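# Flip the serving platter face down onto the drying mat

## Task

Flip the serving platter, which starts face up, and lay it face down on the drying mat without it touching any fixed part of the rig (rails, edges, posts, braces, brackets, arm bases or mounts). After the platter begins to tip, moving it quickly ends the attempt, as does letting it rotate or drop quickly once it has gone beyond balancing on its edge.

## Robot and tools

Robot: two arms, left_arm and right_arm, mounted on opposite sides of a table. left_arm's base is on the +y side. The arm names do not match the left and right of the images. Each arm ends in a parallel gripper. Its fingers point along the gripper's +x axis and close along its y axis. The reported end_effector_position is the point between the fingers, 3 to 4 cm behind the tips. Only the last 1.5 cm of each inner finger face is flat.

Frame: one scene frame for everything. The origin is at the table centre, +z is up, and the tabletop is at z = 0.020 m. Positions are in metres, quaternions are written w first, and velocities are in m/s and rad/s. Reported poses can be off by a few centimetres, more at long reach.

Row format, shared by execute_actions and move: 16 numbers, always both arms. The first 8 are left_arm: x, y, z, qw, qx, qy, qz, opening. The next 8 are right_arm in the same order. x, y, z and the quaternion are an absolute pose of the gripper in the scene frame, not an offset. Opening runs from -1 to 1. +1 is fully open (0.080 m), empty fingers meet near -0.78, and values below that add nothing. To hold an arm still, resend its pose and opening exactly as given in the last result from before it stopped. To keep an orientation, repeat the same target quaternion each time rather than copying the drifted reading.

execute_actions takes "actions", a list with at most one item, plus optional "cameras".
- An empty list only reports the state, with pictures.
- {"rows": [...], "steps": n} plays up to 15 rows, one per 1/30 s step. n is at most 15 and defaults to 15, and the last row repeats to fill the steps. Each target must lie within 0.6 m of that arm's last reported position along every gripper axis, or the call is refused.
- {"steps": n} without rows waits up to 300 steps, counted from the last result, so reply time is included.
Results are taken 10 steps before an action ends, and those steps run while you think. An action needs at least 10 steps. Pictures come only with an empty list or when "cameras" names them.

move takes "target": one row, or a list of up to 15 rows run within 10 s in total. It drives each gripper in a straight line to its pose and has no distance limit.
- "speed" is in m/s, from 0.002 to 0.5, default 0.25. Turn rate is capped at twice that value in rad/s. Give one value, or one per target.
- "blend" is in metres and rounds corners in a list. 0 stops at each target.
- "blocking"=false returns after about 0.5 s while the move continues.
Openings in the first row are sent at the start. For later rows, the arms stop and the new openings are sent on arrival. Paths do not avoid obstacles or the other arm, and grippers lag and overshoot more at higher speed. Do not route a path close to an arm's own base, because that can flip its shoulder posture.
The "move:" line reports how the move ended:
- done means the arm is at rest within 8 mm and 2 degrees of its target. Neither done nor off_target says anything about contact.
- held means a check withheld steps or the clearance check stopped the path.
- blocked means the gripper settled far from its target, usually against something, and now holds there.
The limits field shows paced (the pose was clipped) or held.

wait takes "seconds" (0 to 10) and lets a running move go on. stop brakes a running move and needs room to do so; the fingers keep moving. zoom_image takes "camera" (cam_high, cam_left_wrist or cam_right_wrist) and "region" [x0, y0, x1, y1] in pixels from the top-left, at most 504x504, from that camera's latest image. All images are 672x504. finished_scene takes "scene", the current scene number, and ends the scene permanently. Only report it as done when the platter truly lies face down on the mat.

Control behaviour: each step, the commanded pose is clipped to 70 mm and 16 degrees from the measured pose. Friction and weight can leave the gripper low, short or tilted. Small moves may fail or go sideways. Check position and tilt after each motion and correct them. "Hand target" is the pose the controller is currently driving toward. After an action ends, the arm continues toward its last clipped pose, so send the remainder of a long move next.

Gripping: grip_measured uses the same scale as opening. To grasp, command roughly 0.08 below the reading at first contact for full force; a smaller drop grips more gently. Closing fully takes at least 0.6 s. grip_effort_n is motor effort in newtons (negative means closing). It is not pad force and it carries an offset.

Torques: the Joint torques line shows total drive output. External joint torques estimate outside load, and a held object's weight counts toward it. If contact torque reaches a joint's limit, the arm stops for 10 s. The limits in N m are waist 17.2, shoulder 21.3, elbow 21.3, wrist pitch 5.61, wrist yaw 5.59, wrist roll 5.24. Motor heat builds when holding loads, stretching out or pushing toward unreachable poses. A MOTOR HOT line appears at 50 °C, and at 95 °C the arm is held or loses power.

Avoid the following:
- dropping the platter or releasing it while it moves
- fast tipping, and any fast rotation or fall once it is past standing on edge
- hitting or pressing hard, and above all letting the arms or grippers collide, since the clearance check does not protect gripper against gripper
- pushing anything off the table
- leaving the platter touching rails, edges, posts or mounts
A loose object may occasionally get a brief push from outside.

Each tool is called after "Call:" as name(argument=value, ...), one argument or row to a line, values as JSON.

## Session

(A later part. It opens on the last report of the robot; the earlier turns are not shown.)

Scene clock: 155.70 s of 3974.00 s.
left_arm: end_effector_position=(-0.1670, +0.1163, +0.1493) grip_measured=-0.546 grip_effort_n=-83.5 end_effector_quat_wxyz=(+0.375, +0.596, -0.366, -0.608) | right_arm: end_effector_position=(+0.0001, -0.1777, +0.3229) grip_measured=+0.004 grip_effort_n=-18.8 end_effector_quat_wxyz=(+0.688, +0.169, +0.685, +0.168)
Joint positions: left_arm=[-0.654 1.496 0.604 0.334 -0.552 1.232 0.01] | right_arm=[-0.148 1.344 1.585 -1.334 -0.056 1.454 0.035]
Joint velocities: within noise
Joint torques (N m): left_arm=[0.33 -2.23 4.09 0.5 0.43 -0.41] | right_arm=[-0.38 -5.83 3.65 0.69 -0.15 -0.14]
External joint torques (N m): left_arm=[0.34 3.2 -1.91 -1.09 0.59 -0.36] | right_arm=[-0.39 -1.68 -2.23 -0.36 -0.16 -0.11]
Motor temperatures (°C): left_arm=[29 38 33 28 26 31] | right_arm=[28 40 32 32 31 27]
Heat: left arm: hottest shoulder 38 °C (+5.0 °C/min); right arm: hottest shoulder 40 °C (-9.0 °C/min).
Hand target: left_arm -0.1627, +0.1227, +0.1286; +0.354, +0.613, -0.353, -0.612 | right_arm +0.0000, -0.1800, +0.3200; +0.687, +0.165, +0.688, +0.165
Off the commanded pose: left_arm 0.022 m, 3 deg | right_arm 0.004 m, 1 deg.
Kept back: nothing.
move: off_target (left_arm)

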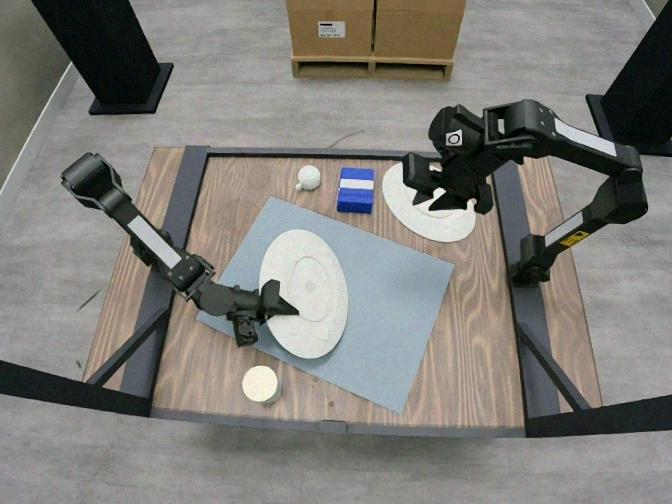

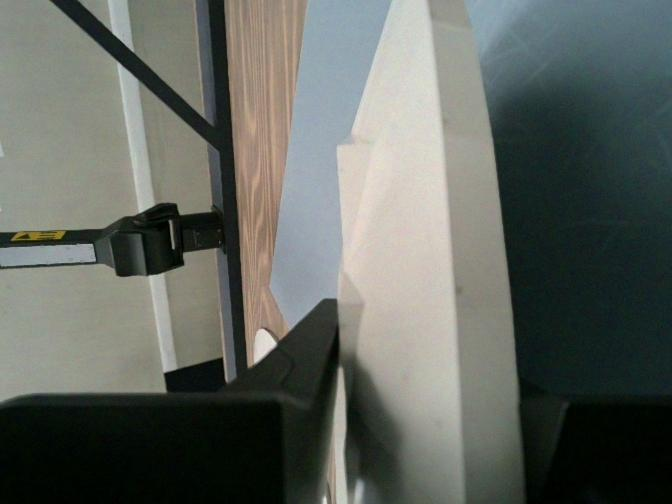

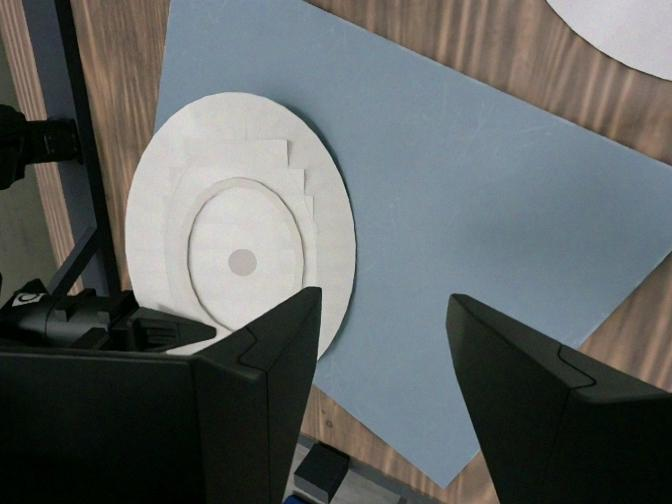

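Call:
move(
  target=[
    [-0.165,0.118,0.148,0.3536,0.6124,-0.3536,-0.6124,-0.4,0.0,-0.18,0.32,0.6876,0.1651,0.6876,0.1651,0],
  ],
  speed=0.04,
)

Scene clock: 156.67 s of 3974.00 s.
left_arm: end_effector_position=(-0.1679, +0.1192, +0.1463) grip_measured=-0.400 grip_effort_n=-3.0 end_effector_quat_wxyz=(+0.352, +0.611, -0.357, -0.613) | right_arm: end_effector_position=(+0.0001, -0.1777, +0.3229) grip_measured=+0.004 grip_effort_n=-18.8 end_effector_quat_wxyz=(+0.688, +0.169, +0.685, +0.168)
Joint positions: left_arm=[-0.655 1.488 0.635 0.236 -0.536 1.224 0.017] | right_arm=[-0.148 1.344 1.585 -1.334 -0.056 1.454 0.035]
Joint velocities: within noise
Joint torques (N m): left_arm=[0.68 -5.51 7.48 0.72 -0.12 -0.08] | right_arm=[-0.53 -5.85 3.69 0.64 -0.12 -0.2]
External joint torques (N m): left_arm=[0.68 -0.06 1.38 -0.83 0.05 -0.03] | right_arm=[-0.55 -1.74 -2.19 -0.43 -0.12 -0.18]
Motor temperatures (°C): left_arm=[29 38 33 28 26 31] | right_arm=[28 40 32 32 31 27]
Heat: left arm: hottest shoulder 38 °C (+5.0 °C/min); right arm: hottest shoulder 40 °C (-10.1 °C/min).
Hand target: left_arm -0.1650, +0.1180, +0.1480; +0.354, +0.612, -0.354, -0.612 | right_arm +0.0000, -0.1800, +0.3200; +0.687, +0.165, +0.688, +0.165
Off the commanded pose: left_arm 0.004 m, 0 deg | right_arm 0.004 m, 1 deg.
Kept back: nothing.
move: done

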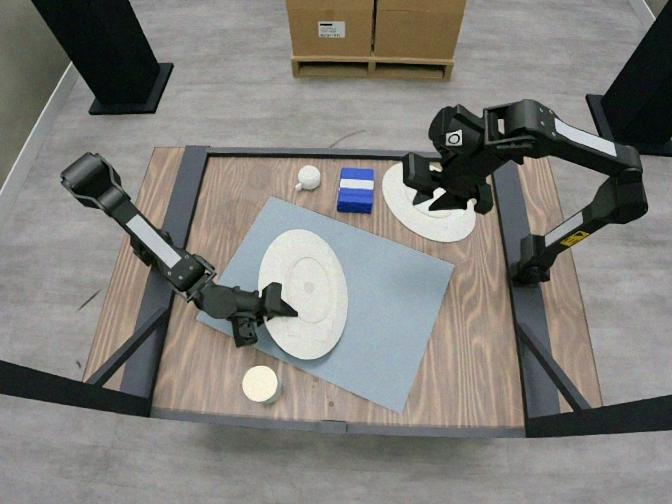

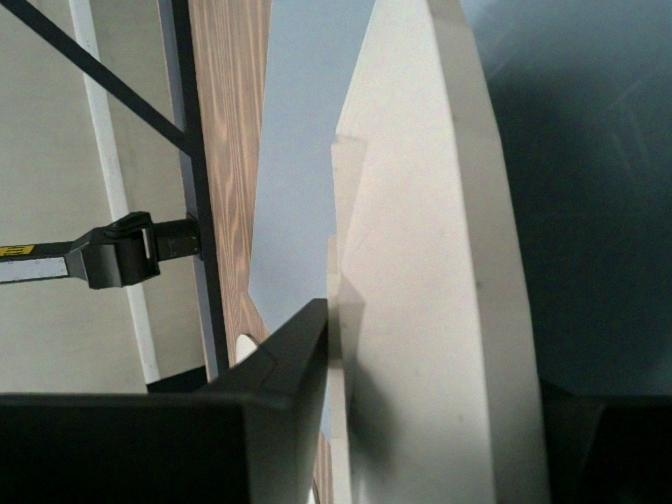

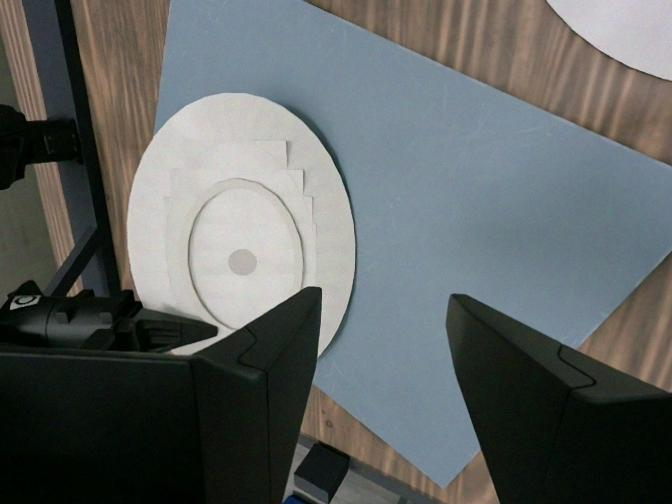

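Call:
move(
  target=[
    [-0.165,0.130,0.118,0.3265,0.6272,-0.3265,-0.6272,-0.25,0.0,-0.18,0.32,0.6876,0.1651,0.6876,0.1651,0],
  ],
  speed=0.035,
)

Scene clock: 158.47 s of 3974.00 s.
left_arm: end_effector_position=(-0.1704, +0.1244, +0.1349) grip_measured=-0.248 grip_effort_n=-10.5 end_effector_quat_wxyz=(+0.345, +0.611, -0.338, -0.628) | right_arm: end_effector_position=(+0.0001, -0.1777, +0.3229) grip_measured=+0.004 grip_effort_n=-18.8 end_effector_quat_wxyz=(+0.688, +0.169, +0.685, +0.168)
Joint positions: left_arm=[-0.662 1.502 0.629 0.212 -0.516 1.174 0.024] | right_arm=[-0.148 1.344 1.585 -1.334 -0.056 1.454 0.035]
Joint velocities: within noise
Joint torques (N m): left_arm=[0.35 -3 4.59 0.22 0.03 -0.22] | right_arm=[-0.19 -5.86 3.68 0.68 -0.13 -0.17]
External joint torques (N m): left_arm=[0.37 2.49 -1.44 -1.32 0.21 -0.17] | right_arm=[-0.19 -1.65 -2.27 -0.4 -0.15 -0.14]
Motor temperatures (°C): left_arm=[29 38 33 28 26 31] | right_arm=[28 40 32 32 31 27]
Heat: left arm: hottest shoulder 38 °C (+5.0 °C/min); right arm: hottest shoulder 40 °C (-11.1 °C/min).
Hand target: left_arm -0.1648, +0.1303, +0.1185; +0.327, +0.627, -0.326, -0.627 | right_arm +0.0000, -0.1800, +0.3201; +0.687, +0.165, +0.688, +0.165
Off the commanded pose: left_arm 0.019 m, 3 deg | right_arm 0.004 m, 1 deg.
Kept back: nothing.
move: off_target (left_arm)

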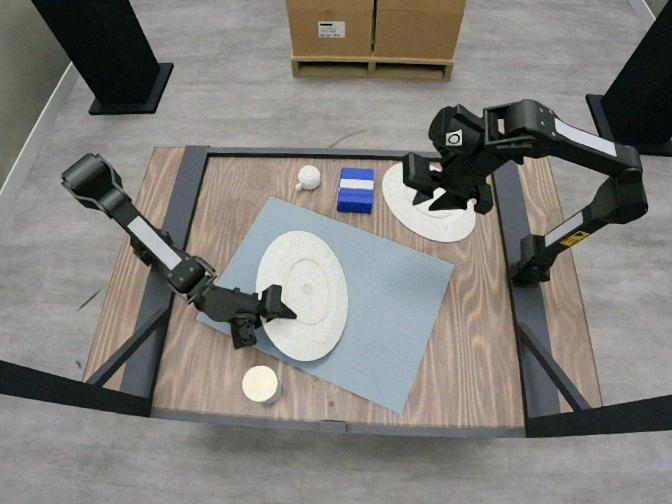

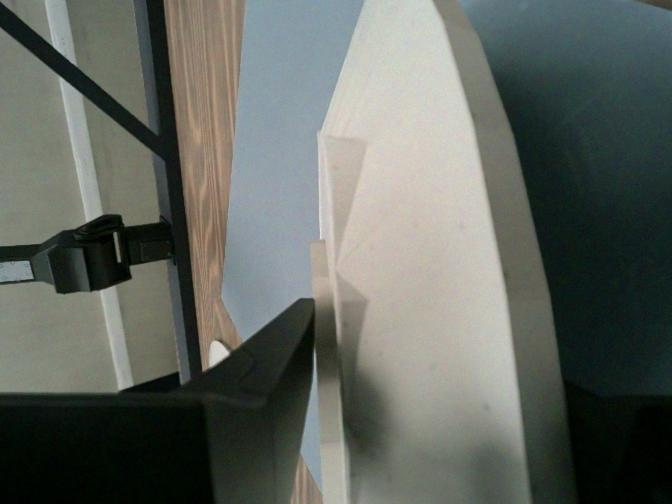

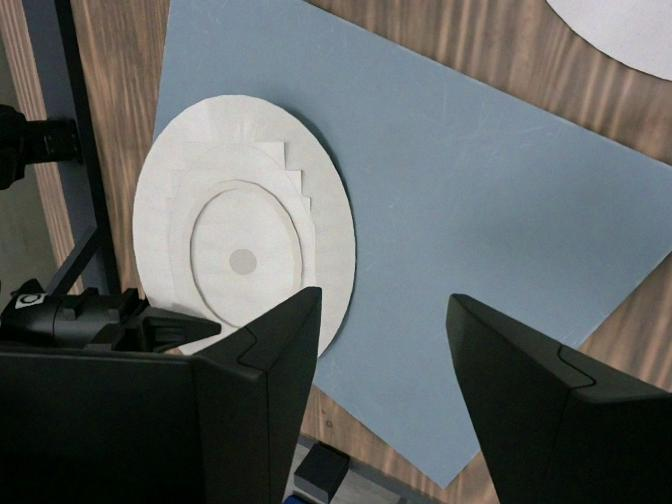

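Call:
move(
  target=[
    [-0.168,0.136,0.131,0.3265,0.6272,-0.3265,-0.6272,0.1,0.0,-0.18,0.32,0.6876,0.1651,0.6876,0.1651,0],
    [-0.168,0.145,0.108,0.3265,0.6272,-0.3265,-0.6272,0.1,0.0,-0.18,0.32,0.6876,0.1651,0.6876,0.1651,0],
  ],
  speed=0.035,
)

Scene clock: 160.27 s of 3974.00 s.
left_arm: end_effector_position=(-0.1661, +0.1406, +0.1134) grip_measured=+0.100 grip_effort_n=-2.1 end_effector_quat_wxyz=(+0.335, +0.625, -0.327, -0.625) | right_arm: end_effector_position=(+0.0001, -0.1777, +0.3229) grip_measured=+0.004 grip_effort_n=-18.8 end_effector_quat_wxyz=(+0.688, +0.169, +0.685, +0.168)
Joint positions: left_arm=[-0.692 1.512 0.566 0.228 -0.546 1.139 0.04] | right_arm=[-0.148 1.344 1.585 -1.334 -0.056 1.454 0.035]
Joint velocities: within noise
Joint torques (N m): left_arm=[-0.91 -4.21 5.44 1.16 -0.16 -0.22] | right_arm=[-0.32 -5.9 3.83 0.71 -0.12 -0.16]
External joint torques (N m): left_arm=[-0.92 1.02 -0.24 -0.31 0.04 -0.17] | right_arm=[-0.32 -1.71 -2.09 -0.35 -0.13 -0.13]
Motor temperatures (°C): left_arm=[29 38 33 28 26 31] | right_arm=[28 39 32 32 31 27]
Heat: left arm: hottest shoulder 38 °C (+5.1 °C/min); right arm: hottest shoulder 39 °C (-14.2 °C/min).
Hand target: left_arm -0.1679, +0.1450, +0.1080; +0.326, +0.627, -0.327, -0.627 | right_arm +0.0000, -0.1800, +0.3201; +0.687, +0.165, +0.688, +0.165
Off the commanded pose: left_arm 0.007 m, 1 deg | right_arm 0.004 m, 1 deg.
Kept back: nothing.
move: done

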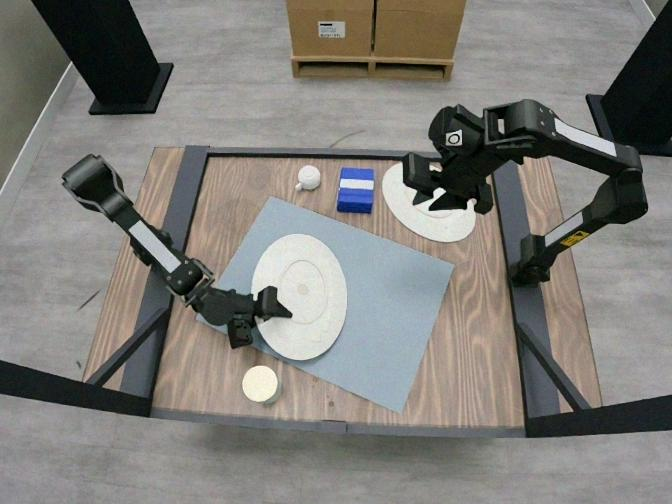

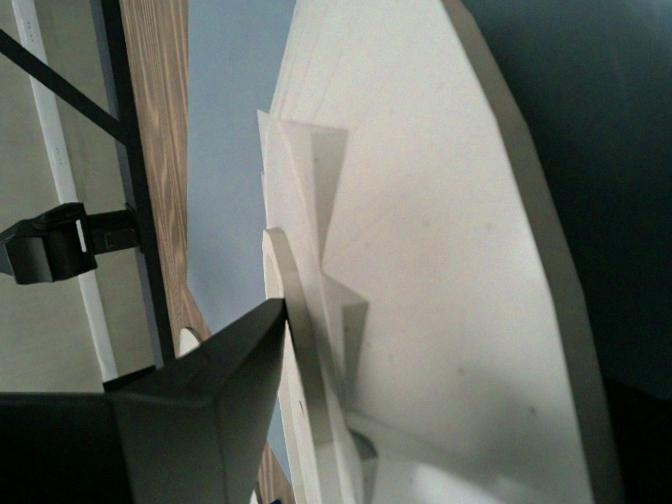

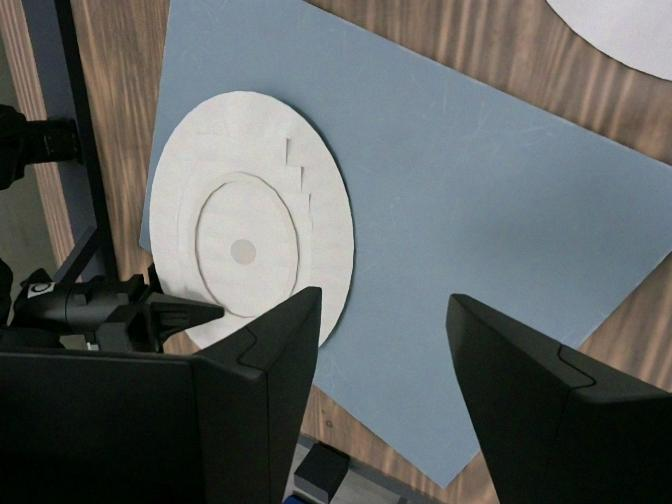

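Call:
move(
  target=[
    [-0.168,0.155,0.088,0.2876,0.646,-0.2876,-0.646,0.3,0.0,-0.18,0.32,0.6876,0.1651,0.6876,0.1651,0],
    [-0.168,0.162,0.068,0.2706,0.6533,-0.2706,-0.6533,0.3,0.0,-0.18,0.32,0.6876,0.1651,0.6876,0.1651,0],
  ],
  speed=0.035,
)

Scene clock: 163.50 s of 3974.00 s.
left_arm: end_effector_position=(-0.1712, +0.1485, +0.0942) grip_measured=+0.306 grip_effort_n=-27.2 end_effector_quat_wxyz=(+0.314, +0.632, -0.284, -0.649) | right_arm: end_effector_position=(+0.0001, -0.1777, +0.3229) grip_measured=+0.004 grip_effort_n=-18.8 end_effector_quat_wxyz=(+0.688, +0.169, +0.685, +0.168)
Joint positions: left_arm=[-0.7 1.551 0.593 0.136 -0.5 1.043 0.049] | right_arm=[-0.148 1.344 1.585 -1.334 -0.056 1.454 0.035]
Joint velocities: within noise
Joint torques (N m): left_arm=[-0.28 -1.52 3.27 -0.8 1.19 0.06] | right_arm=[-0.3 -5.87 3.69 0.7 -0.11 -0.2]
External joint torques (N m): left_arm=[-0.28 3.85 -2.26 -2.18 1.39 0.1] | right_arm=[-0.29 -1.75 -2.18 -0.35 -0.12 -0.18]
Motor temperatures (°C): left_arm=[29 37 32 28 26 31] | right_arm=[28 38 32 32 31 27]
Heat: left arm: hottest shoulder 37 °C (+4.0 °C/min); right arm: hottest shoulder 38 °C (-16.1 °C/min).
Hand target: left_arm -0.1671, +0.1629, +0.0693; +0.271, +0.653, -0.270, -0.653 | right_arm +0.0000, -0.1800, +0.3201; +0.687, +0.165, +0.688, +0.165
Off the commanded pose: left_arm 0.030 m, 6 deg | right_arm 0.004 m, 1 deg.
Kept back: nothing.
move: off_target (left_arm)

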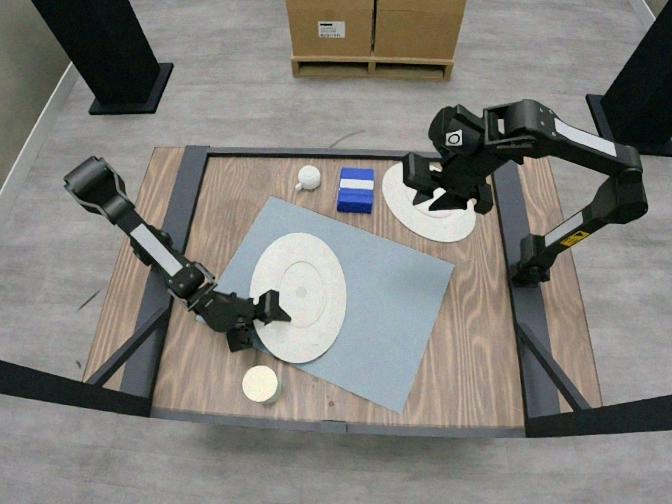

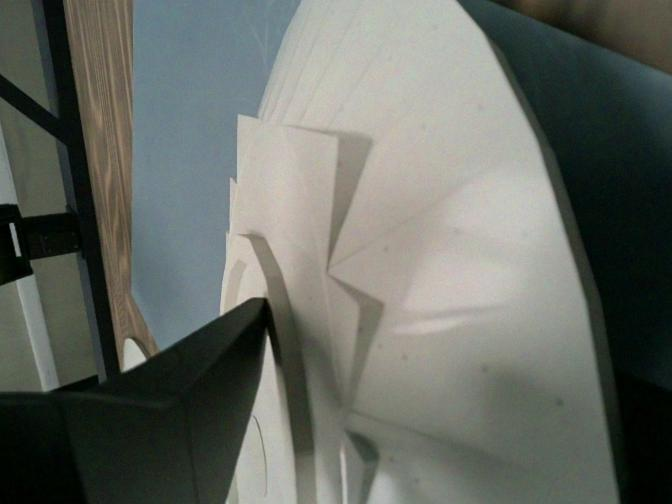

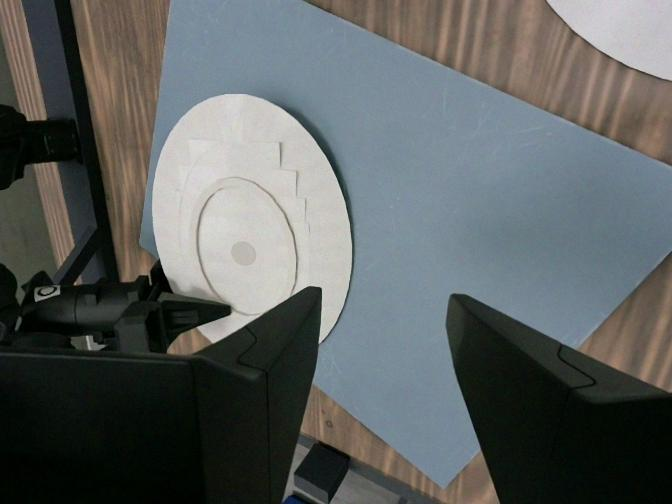

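Call:
move(
  target=[
    [-0.170,0.150,0.098,0.3,0.6403,-0.3,-0.6403,0.5,0.0,-0.18,0.32,0.6876,0.1651,0.6876,0.1651,0],
    [-0.17,0.175,0.094,0.3,0.6403,-0.3,-0.6403,0.5,0.0,-0.18,0.32,0.6876,0.1651,0.6876,0.1651,0],
  ],
  speed=0.04,
)

Scene clock: 166.27 s of 3974.00 s.
left_arm: end_effector_position=(-0.1703, +0.1796, +0.0834) grip_measured=+0.501 grip_effort_n=-2.6 end_effector_quat_wxyz=(+0.282, +0.648, -0.295, -0.643) | right_arm: end_effector_position=(+0.0001, -0.1777, +0.3229) grip_measured=+0.004 grip_effort_n=-18.8 end_effector_quat_wxyz=(+0.688, +0.169, +0.685, +0.168)
Joint positions: left_arm=[-0.775 1.494 0.517 0.09 -0.535 1.029 0.058] | right_arm=[-0.148 1.344 1.585 -1.334 -0.056 1.454 0.035]
Joint velocities: within noise
Joint torques (N m): left_arm=[0.28 -6.59 6.94 1.73 -1.01 0.03] | right_arm=[-0.57 -5.97 3.53 0.69 -0.14 -0.14]
External joint torques (N m): left_arm=[0.25 -1.82 1.58 0.44 -0.77 0.08] | right_arm=[-0.57 -1.77 -2.38 -0.36 -0.15 -0.11]
Motor temperatures (°C): left_arm=[29 37 32 28 26 31] | right_arm=[28 38 31 32 31 27]
Heat: left arm: hottest shoulder 37 °C (+4.0 °C/min); right arm: hottest shoulder 38 °C (-14.2 °C/min).
Hand target: left_arm -0.1699, +0.1751, +0.0938; +0.300, +0.640, -0.300, -0.640 | right_arm +0.0000, -0.1800, +0.3201; +0.687, +0.165, +0.688, +0.165
Off the commanded pose: left_arm 0.012 m, 2 deg | right_arm 0.004 m, 1 deg.
Kept back: nothing.
move: off_target (left_arm)

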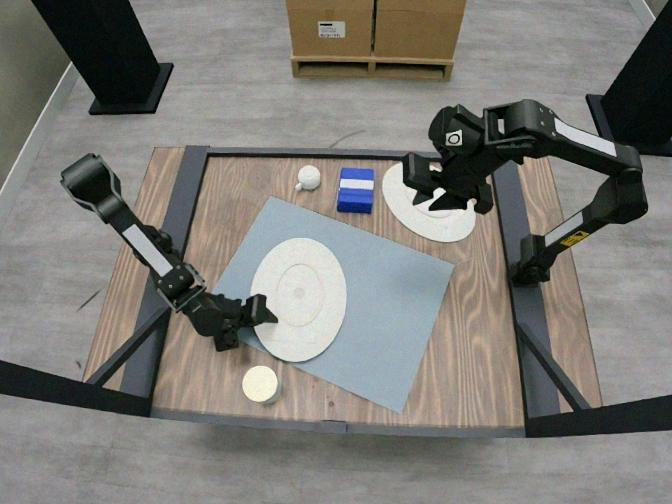

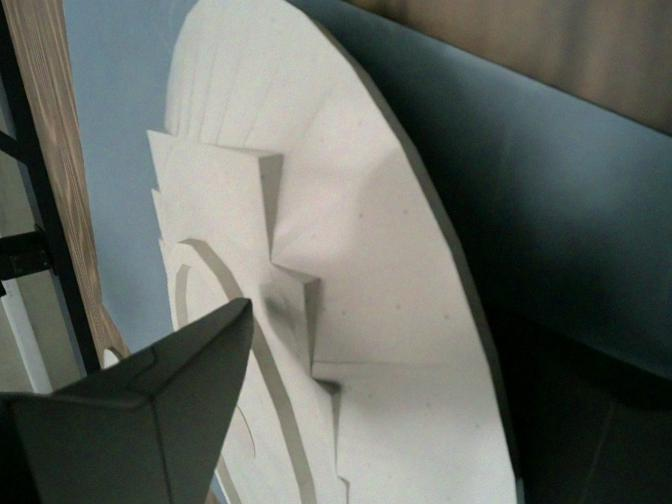

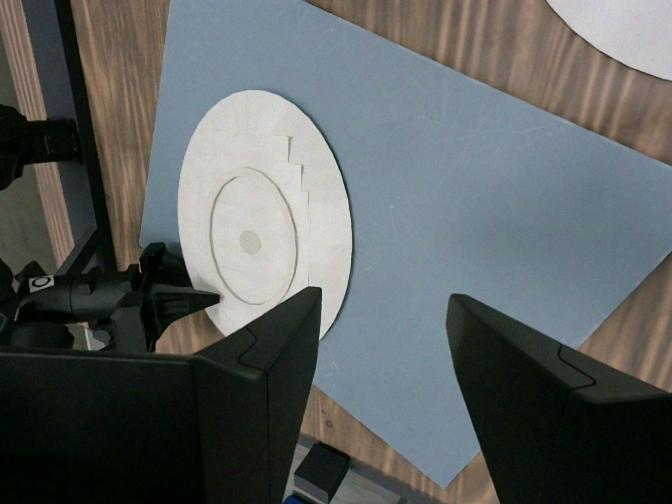

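Call:
move(
  target=[
    [-0.17,0.2,0.078,0.285,0.647,-0.285,-0.647,0.5,0.0,-0.18,0.32,0.6876,0.1651,0.6876,0.1651,0],
    [-0.17,0.225,0.085,0.285,0.647,-0.285,-0.647,0.5,0.0,-0.18,0.32,0.6876,0.1651,0.6876,0.1651,0],
  ],
  speed=0.04,
)

Scene clock: 168.23 s of 3974.00 s.
left_arm: end_effector_position=(-0.1724, +0.2229, +0.0859) grip_measured=+0.501 grip_effort_n=-2.6 end_effector_quat_wxyz=(+0.285, +0.645, -0.285, -0.649) | right_arm: end_effector_position=(+0.0001, -0.1777, +0.3229) grip_measured=+0.004 grip_effort_n=-18.8 end_effector_quat_wxyz=(+0.688, +0.169, +0.685, +0.168)
Joint positions: left_arm=[-0.925 1.37 0.454 -0.059 -0.616 0.86 0.058] | right_arm=[-0.148 1.344 1.585 -1.334 -0.056 1.454 0.035]
Joint velocities: within noise
Joint torques (N m): left_arm=[-0.33 -4.48 5.26 0.95 -0.56 -0.11] | right_arm=[-0.31 -5.65 3.74 0.69 -0.12 -0.17]
External joint torques (N m): left_arm=[-0.34 -0.49 -0.31 -0.27 -0.27 -0.07] | right_arm=[-0.33 -1.56 -2.13 -0.37 -0.13 -0.15]
Motor temperatures (°C): left_arm=[29 37 32 28 26 31] | right_arm=[28 38 31 32 31 27]
Heat: left arm: hottest shoulder 37 °C (+4.1 °C/min); right arm: hottest shoulder 38 °C (-13.2 °C/min).
Hand target: left_arm -0.1701, +0.2249, +0.0850; +0.285, +0.647, -0.285, -0.647 | right_arm +0.0000, -0.1800, +0.3201; +0.687, +0.165, +0.688, +0.165
Off the commanded pose: left_arm 0.003 m, 0 deg | right_arm 0.004 m, 1 deg.
Kept back: nothing.
move: done

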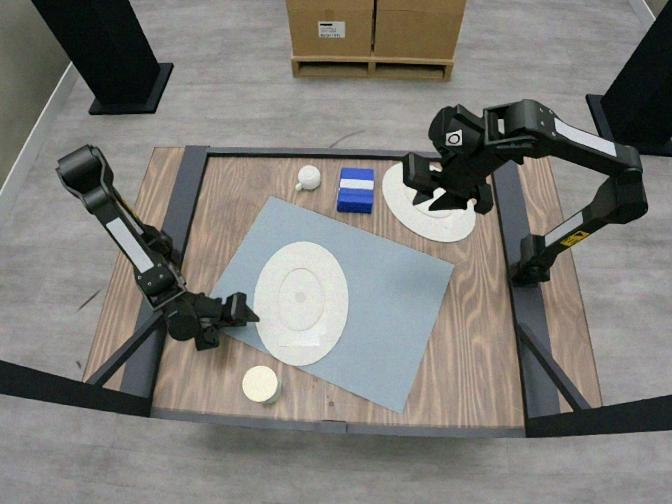

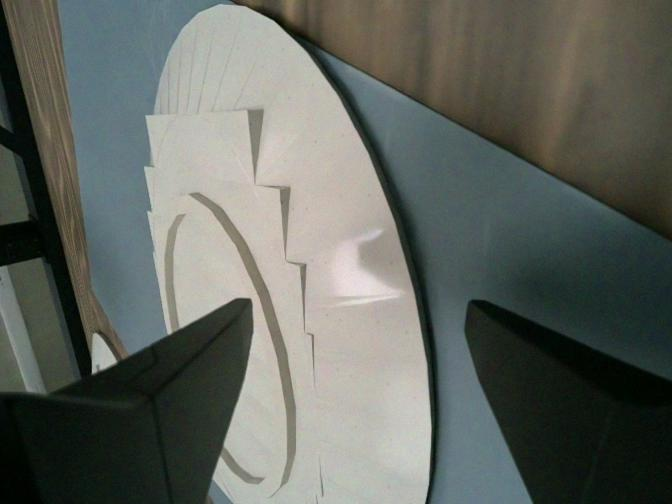

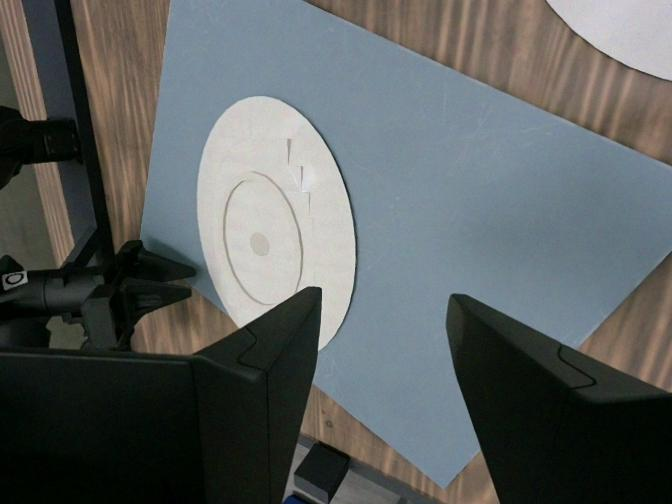

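Call:
zoom_image(
  camera="cam_high",
  region=[190, 190, 420, 420],
)

Scaled by 2.191 from the camera's 672x504 image, which has a finer 960x720 frame.

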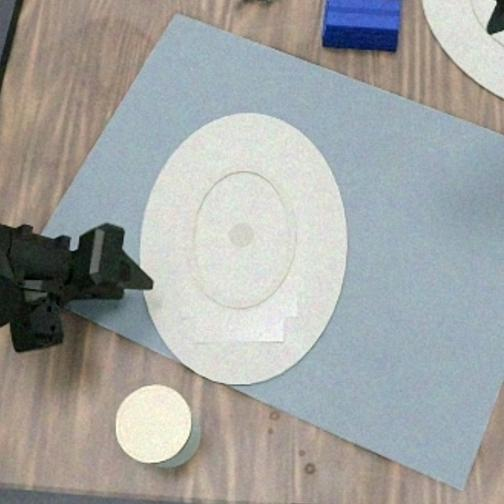

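Call:
move(
  target=[
    [-0.18,0.25,0.16,0.2241,0.6708,-0.2241,-0.6708,-0.78,0.0,-0.18,0.32,0.6876,0.1651,0.6876,0.1651,0],
    [-0.25,0.125,0.14,0.183,0.683,-0.183,-0.683,-0.78,0.0,-0.18,0.32,0.6876,0.1651,0.6876,0.1651,0],
    [-0.25,0.125,0.095,0.183,0.683,-0.183,-0.683,-0.78,0.0,-0.18,0.32,0.6876,0.1651,0.6876,0.1651,0],
  ],
  speed=0.12,
)

Scene clock: 172.57 s of 3974.00 s.
left_arm: end_effector_position=(-0.2517, +0.1234, +0.1023) grip_measured=-0.767 grip_effort_n=-61.6 end_effector_quat_wxyz=(+0.190, +0.678, -0.187, -0.685) | right_arm: end_effector_position=(+0.0001, -0.1777, +0.3229) grip_measured=+0.004 grip_effort_n=-18.8 end_effector_quat_wxyz=(+0.688, +0.169, +0.685, +0.168)
Joint positions: left_arm=[-0.764 1.851 1.19 -0.49 -0.349 0.896 0] | right_arm=[-0.148 1.344 1.585 -1.334 -0.056 1.454 0.035]
Joint velocities: within noise
Joint torques (N m): left_arm=[0.15 -5.93 5.97 0.97 -0.05 0.05] | right_arm=[-0.5 -5.84 3.42 0.74 -0.11 -0.18]
External joint torques (N m): left_arm=[0.15 2.28 -0.09 -0.05 0.12 0.08] | right_arm=[-0.48 -1.75 -2.45 -0.32 -0.12 -0.15]
Motor temperatures (°C): left_arm=[29 37 32 28 26 31] | right_arm=[28 37 31 32 31 27]
Heat: left arm: hottest shoulder 37 °C (+4.0 °C/min); right arm: hottest shoulder 37 °C (-12.1 °C/min).
Hand target: left_arm -0.2499, +0.1251, +0.0951; +0.183, +0.683, -0.183, -0.683 | right_arm +0.0000, -0.1800, +0.3201; +0.687, +0.165, +0.688, +0.165
Off the commanded pose: left_arm 0.008 m, 1 deg | right_arm 0.004 m, 1 deg.
Kept back: nothing.
move: done

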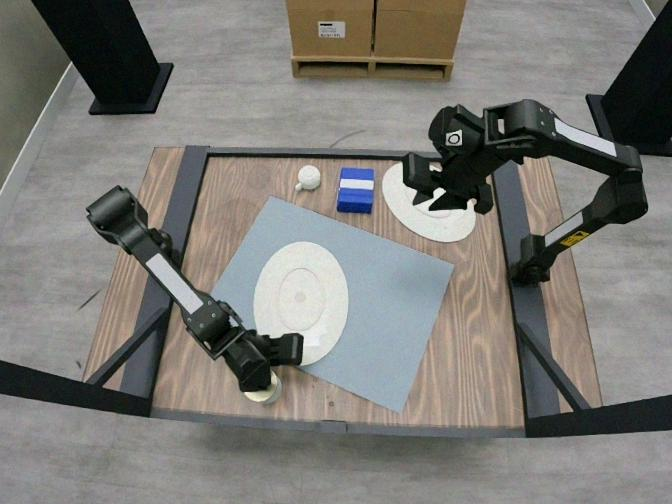

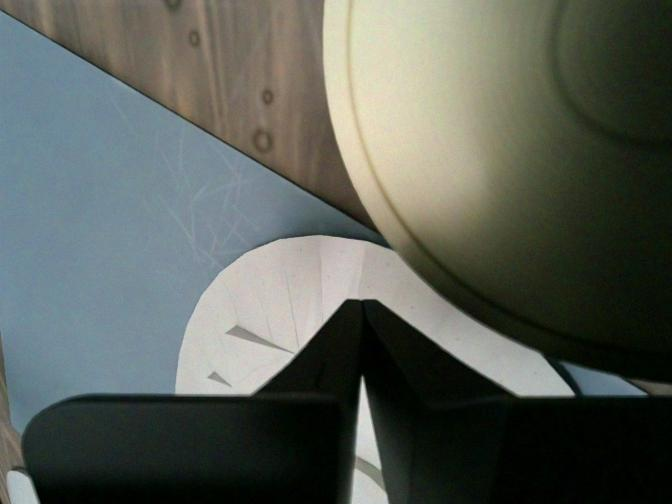

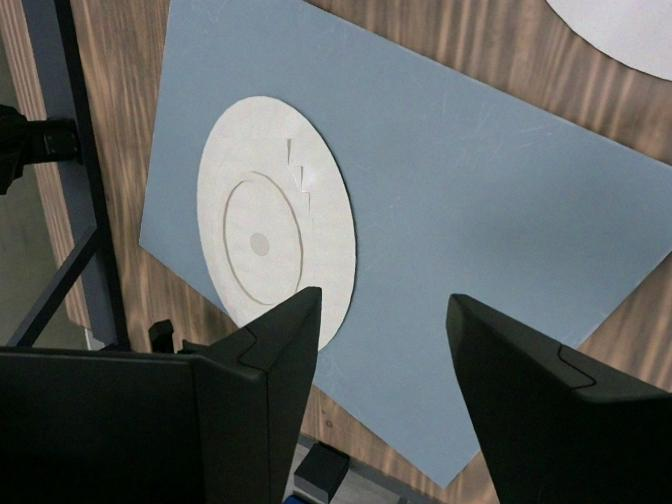

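Call:
move(
  target=[
    [-0.235,0.12,0.088,0.183,0.683,-0.183,-0.683,-0.78,0.0,-0.18,0.32,0.6876,0.1651,0.6876,0.1651,0],
    [-0.205,0.12,0.078,0.183,0.683,-0.183,-0.683,-0.78,0.0,-0.18,0.32,0.6876,0.1651,0.6876,0.1651,0],
    [-0.175,0.12,0.078,0.183,0.683,-0.183,-0.683,-0.78,0.0,-0.18,0.32,0.6876,0.1651,0.6876,0.1651,0],
  ],
  speed=0.05,
)

Scene clock: 174.90 s of 3974.00 s.
left_arm: end_effector_position=(-0.1869, +0.1144, +0.0865) grip_measured=-0.767 grip_effort_n=-61.6 end_effector_quat_wxyz=(+0.189, +0.670, -0.195, -0.691) | right_arm: end_effector_position=(+0.0001, -0.1777, +0.3229) grip_measured=+0.004 grip_effort_n=-18.8 end_effector_quat_wxyz=(+0.688, +0.169, +0.685, +0.168)
Joint positions: left_arm=[-0.587 1.745 0.972 -0.306 -0.258 1.076 0] | right_arm=[-0.148 1.344 1.585 -1.334 -0.056 1.454 0.035]
Joint velocities: within noise
Joint torques (N m): left_arm=[1.11 -6.47 3.92 0.17 -0.45 0.05] | right_arm=[-0.54 -5.69 3.71 0.69 -0.07 -0.14]
External joint torques (N m): left_arm=[1.18 0.75 -1.94 -0.93 -0.34 0.07] | right_arm=[-0.54 -1.53 -2.24 -0.4 -0.08 -0.12]
Motor temperatures (°C): left_arm=[29 37 32 28 26 31] | right_arm=[28 36 31 31 31 27]
Heat: left arm: hottest shoulder 37 °C (+3.0 °C/min); right arm: hottest shoulder 36 °C (-12.0 °C/min).
Hand target: left_arm -0.1753, +0.1201, +0.0781; +0.183, +0.683, -0.183, -0.683 | right_arm +0.0000, -0.1800, +0.3201; +0.687, +0.165, +0.688, +0.165
Off the commanded pose: left_arm 0.016 m, 2 deg | right_arm 0.004 m, 1 deg.
Kept back: nothing.
move: off_target (left_arm)

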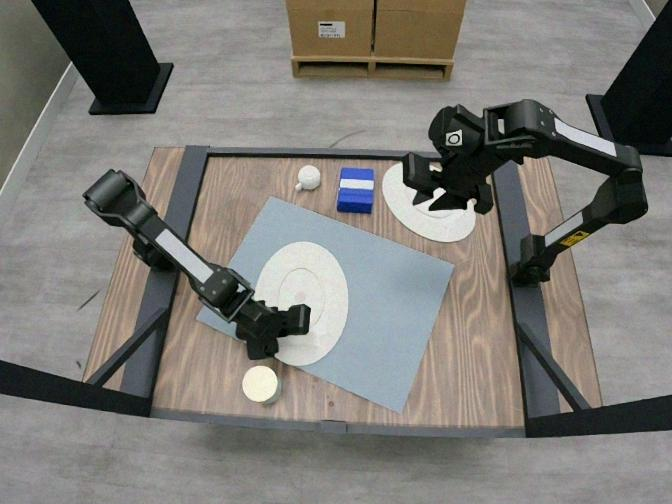

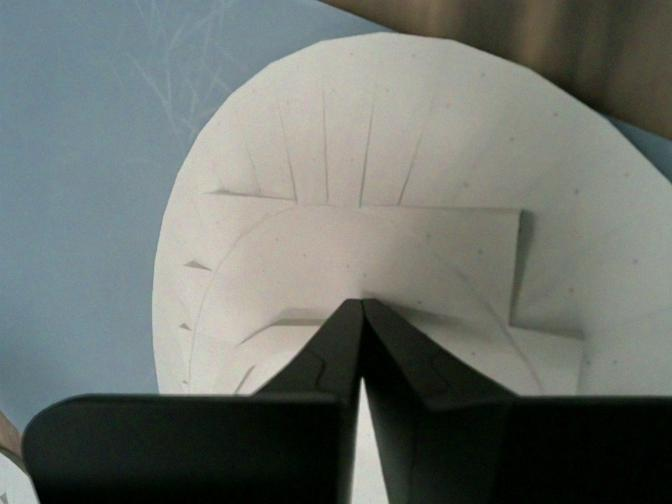

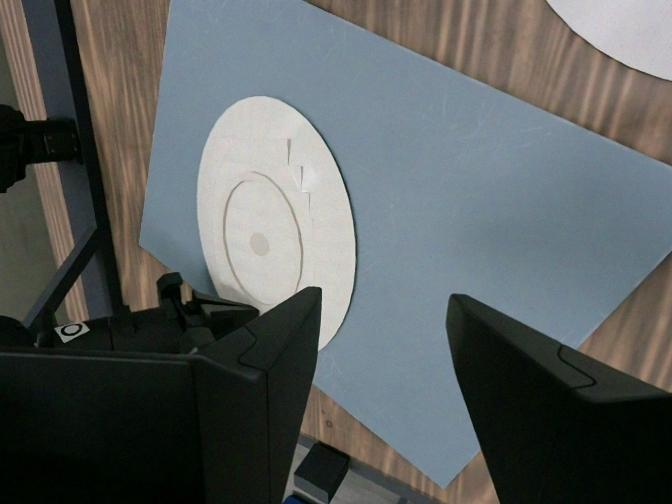

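Call:
move(
  target=[
    [-0.12,0.12,0.082,0.183,0.683,-0.183,-0.683,-0.78,0.0,-0.18,0.32,0.6876,0.1651,0.6876,0.1651,0],
  ],
  speed=0.04,
)

Scene clock: 176.87 s of 3974.00 s.
left_arm: end_effector_position=(-0.1242, +0.1154, +0.0862) grip_measured=-0.767 grip_effort_n=-61.6 end_effector_quat_wxyz=(+0.187, +0.679, -0.189, -0.684) | right_arm: end_effector_position=(+0.0001, -0.1777, +0.3229) grip_measured=+0.004 grip_effort_n=-18.8 end_effector_quat_wxyz=(+0.688, +0.169, +0.685, +0.168)
Joint positions: left_arm=[-0.412 1.646 0.859 -0.277 -0.191 1.228 0] | right_arm=[-0.148 1.344 1.585 -1.334 -0.056 1.454 0.035]
Joint velocities: within noise
Joint torques (N m): left_arm=[0.49 -6.13 4.85 0.8 -0.04 0.04] | right_arm=[-0.35 -5.78 3.89 0.68 -0.13 -0.11]
External joint torques (N m): left_arm=[0.49 0.28 -0.96 -0.31 0.02 0.06] | right_arm=[-0.34 -1.62 -2.03 -0.38 -0.14 -0.09]
Motor temperatures (°C): left_arm=[29 37 32 28 26 31] | right_arm=[28 36 31 31 31 27]
Heat: left arm: hottest shoulder 37 °C (+2.0 °C/min); right arm: hottest shoulder 36 °C (-11.0 °C/min).
Hand target: left_arm -0.1201, +0.1200, +0.0819; +0.183, +0.683, -0.183, -0.683 | right_arm +0.0000, -0.1800, +0.3201; +0.687, +0.165, +0.688, +0.165
Off the commanded pose: left_arm 0.008 m, 1 deg | right_arm 0.004 m, 1 deg.
Kept back: nothing.
move: done

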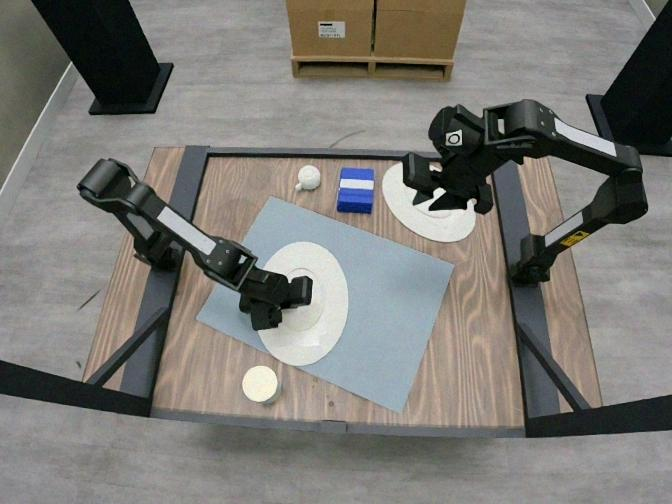

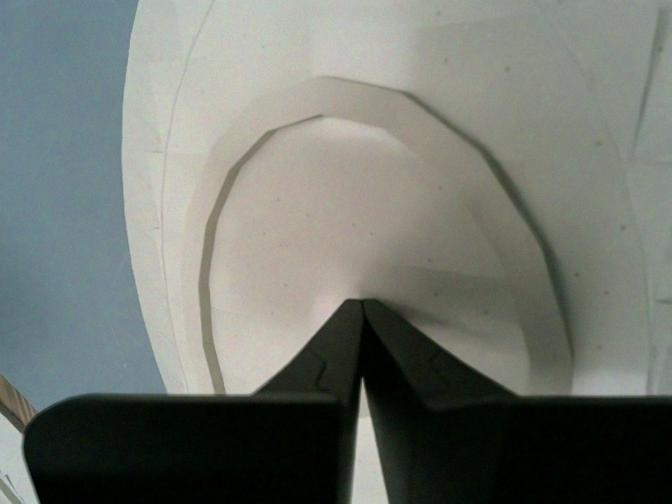

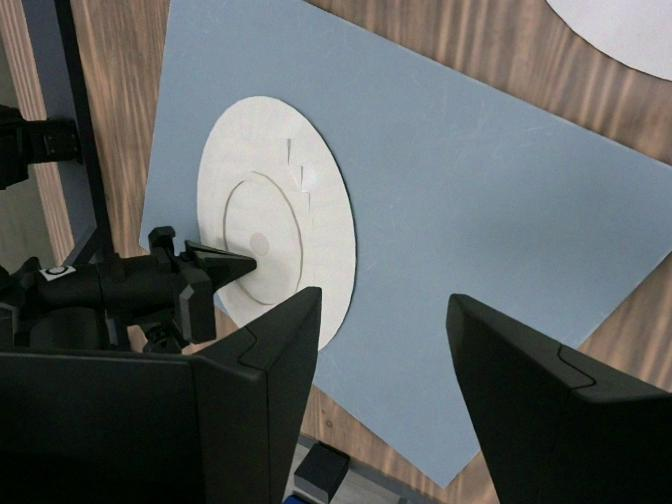

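Call:
move(
  target=[
    [-0.12,0.12,0.072,0.183,0.683,-0.183,-0.683,-0.78,0.0,-0.18,0.32,0.6876,0.1651,0.6876,0.1651,0],
    [-0.05,0.12,0.070,0.183,0.683,-0.183,-0.683,-0.78,0.0,-0.18,0.32,0.6876,0.1651,0.6876,0.1651,0],
  ],
  speed=0.05,
)

Scene clock: 179.10 s of 3974.00 s.
left_arm: end_effector_position=(-0.0583, +0.1091, +0.0837) grip_measured=-0.767 grip_effort_n=-61.6 end_effector_quat_wxyz=(+0.195, +0.671, -0.203, -0.686) | right_arm: end_effector_position=(+0.0001, -0.1777, +0.3229) grip_measured=+0.004 grip_effort_n=-18.8 end_effector_quat_wxyz=(+0.688, +0.169, +0.685, +0.168)
Joint positions: left_arm=[-0.175 1.589 0.765 -0.179 -0.061 1.444 0] | right_arm=[-0.148 1.344 1.585 -1.334 -0.056 1.454 0.035]
Joint velocities: within noise
Joint torques (N m): left_arm=[1.11 -4.32 3.45 0.36 -0.39 0.05] | right_arm=[-0.33 -5.91 3.76 0.73 -0.14 -0.18]
External joint torques (N m): left_arm=[1.07 1.64 -2.34 -0.83 -0.39 0.08] | right_arm=[-0.31 -1.77 -2.13 -0.33 -0.16 -0.16]
Motor temperatures (°C): left_arm=[29 37 32 27 26 31] | right_arm=[28 36 31 31 31 27]
Heat: left arm: hottest shoulder 37 °C (+1.0 °C/min); right arm: hottest shoulder 36 °C (-10.2 °C/min).
Hand target: left_arm -0.0503, +0.1201, +0.0704; +0.183, +0.683, -0.183, -0.683 | right_arm +0.0000, -0.1800, +0.3201; +0.687, +0.165, +0.688, +0.165
Off the commanded pose: left_arm 0.019 m, 3 deg | right_arm 0.004 m, 1 deg.
Kept back: nothing.
move: off_target (left_arm)

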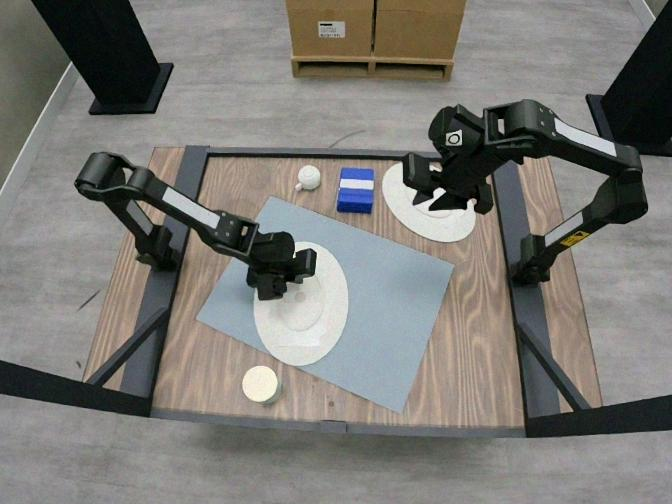

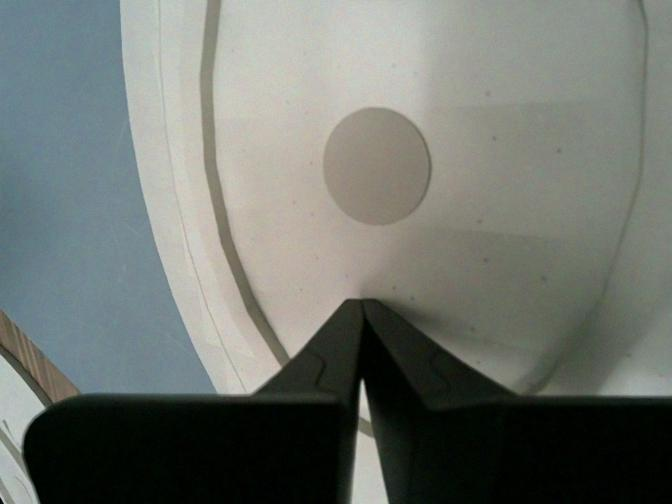

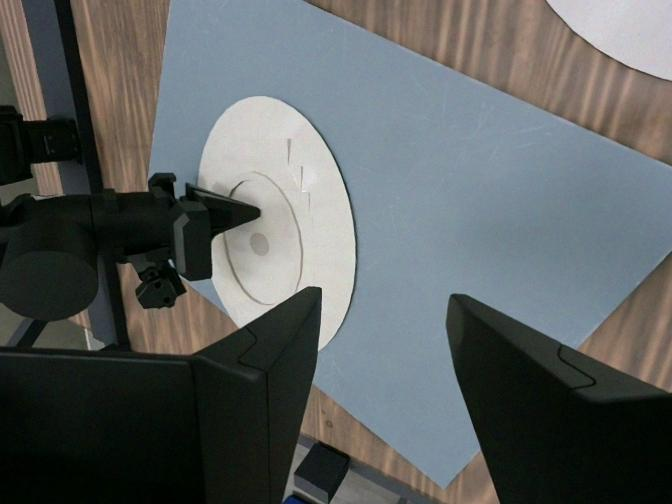

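Call:
move(
  target=[
    [0.015,0.115,0.073,0.183,0.683,-0.183,-0.683,-0.78,0.0,-0.18,0.32,0.6876,0.1651,0.6876,0.1651,0],
  ],
  speed=0.04,
)

Scene clock: 181.20 s of 3974.00 s.
left_arm: end_effector_position=(-0.0195, +0.1081, +0.0847) grip_measured=-0.767 grip_effort_n=-61.6 end_effector_quat_wxyz=(+0.169, +0.645, -0.225, -0.710) | right_arm: end_effector_position=(+0.0001, -0.1777, +0.3229) grip_measured=+0.004 grip_effort_n=-18.8 end_effector_quat_wxyz=(+0.688, +0.169, +0.685, +0.168)
Joint positions: left_arm=[0.017 1.584 0.765 -0.192 0.13 1.652 0] | right_arm=[-0.148 1.344 1.585 -1.334 -0.056 1.454 0.035]
Joint velocities: within noise
Joint torques (N m): left_arm=[4.85 -3.94 5.17 0.02 -3.04 0.06] | right_arm=[-0.28 -5.94 3.61 0.69 -0.13 -0.14]
External joint torques (N m): left_arm=[4.88 1.96 -0.6 -1.13 -3.16 0.09] | right_arm=[-0.28 -1.8 -2.29 -0.38 -0.14 -0.11]
Motor temperatures (°C): left_arm=[30 37 31 27 26 31] | right_arm=[28 36 30 31 31 27]
Heat: left arm: hottest shoulder 37 °C (+1.0 °C/min); right arm: hottest shoulder 36 °C (-9.1 °C/min).
Hand target: left_arm +0.0128, +0.1167, +0.0738; +0.182, +0.682, -0.183, -0.684 | right_arm +0.0000, -0.1800, +0.3201; +0.687, +0.165, +0.688, +0.165
Off the commanded pose: left_arm 0.037 m, 7 deg | right_arm 0.004 m, 1 deg.
Kept back: nothing.
move: off_target (left_arm)

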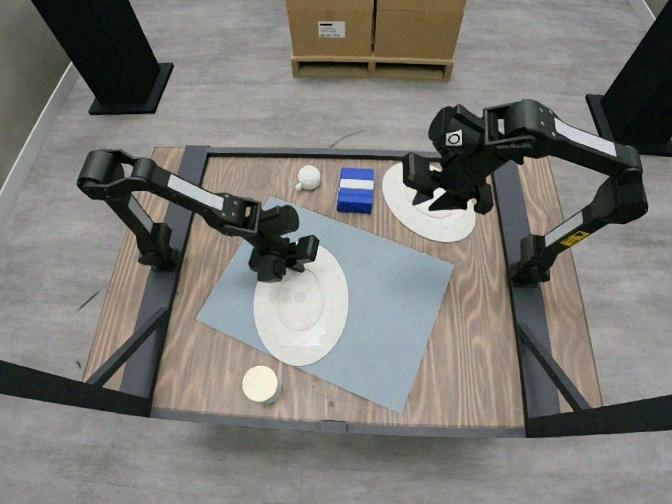

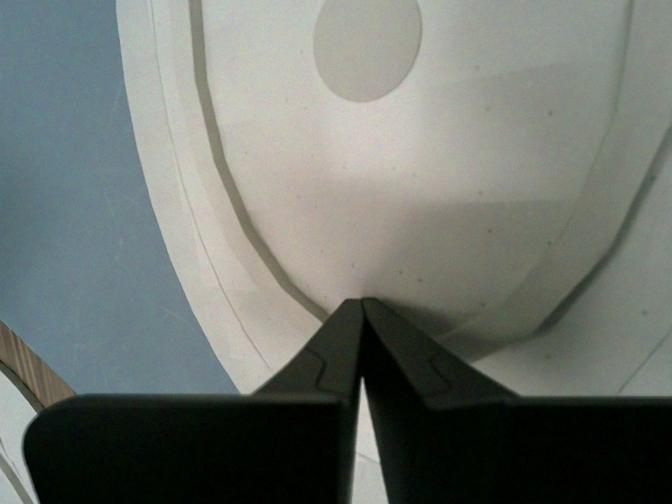

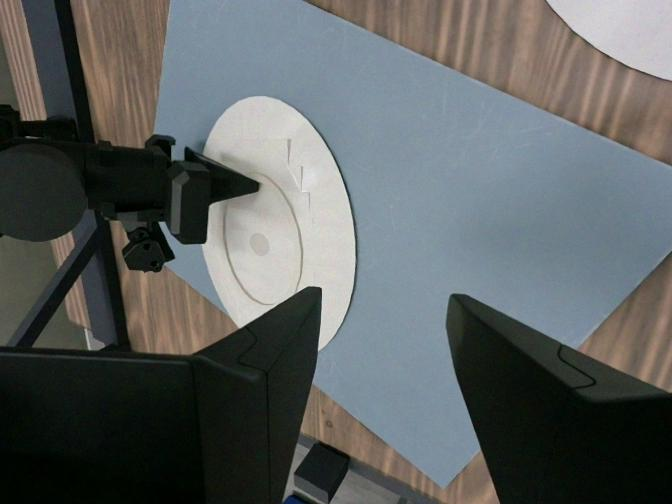

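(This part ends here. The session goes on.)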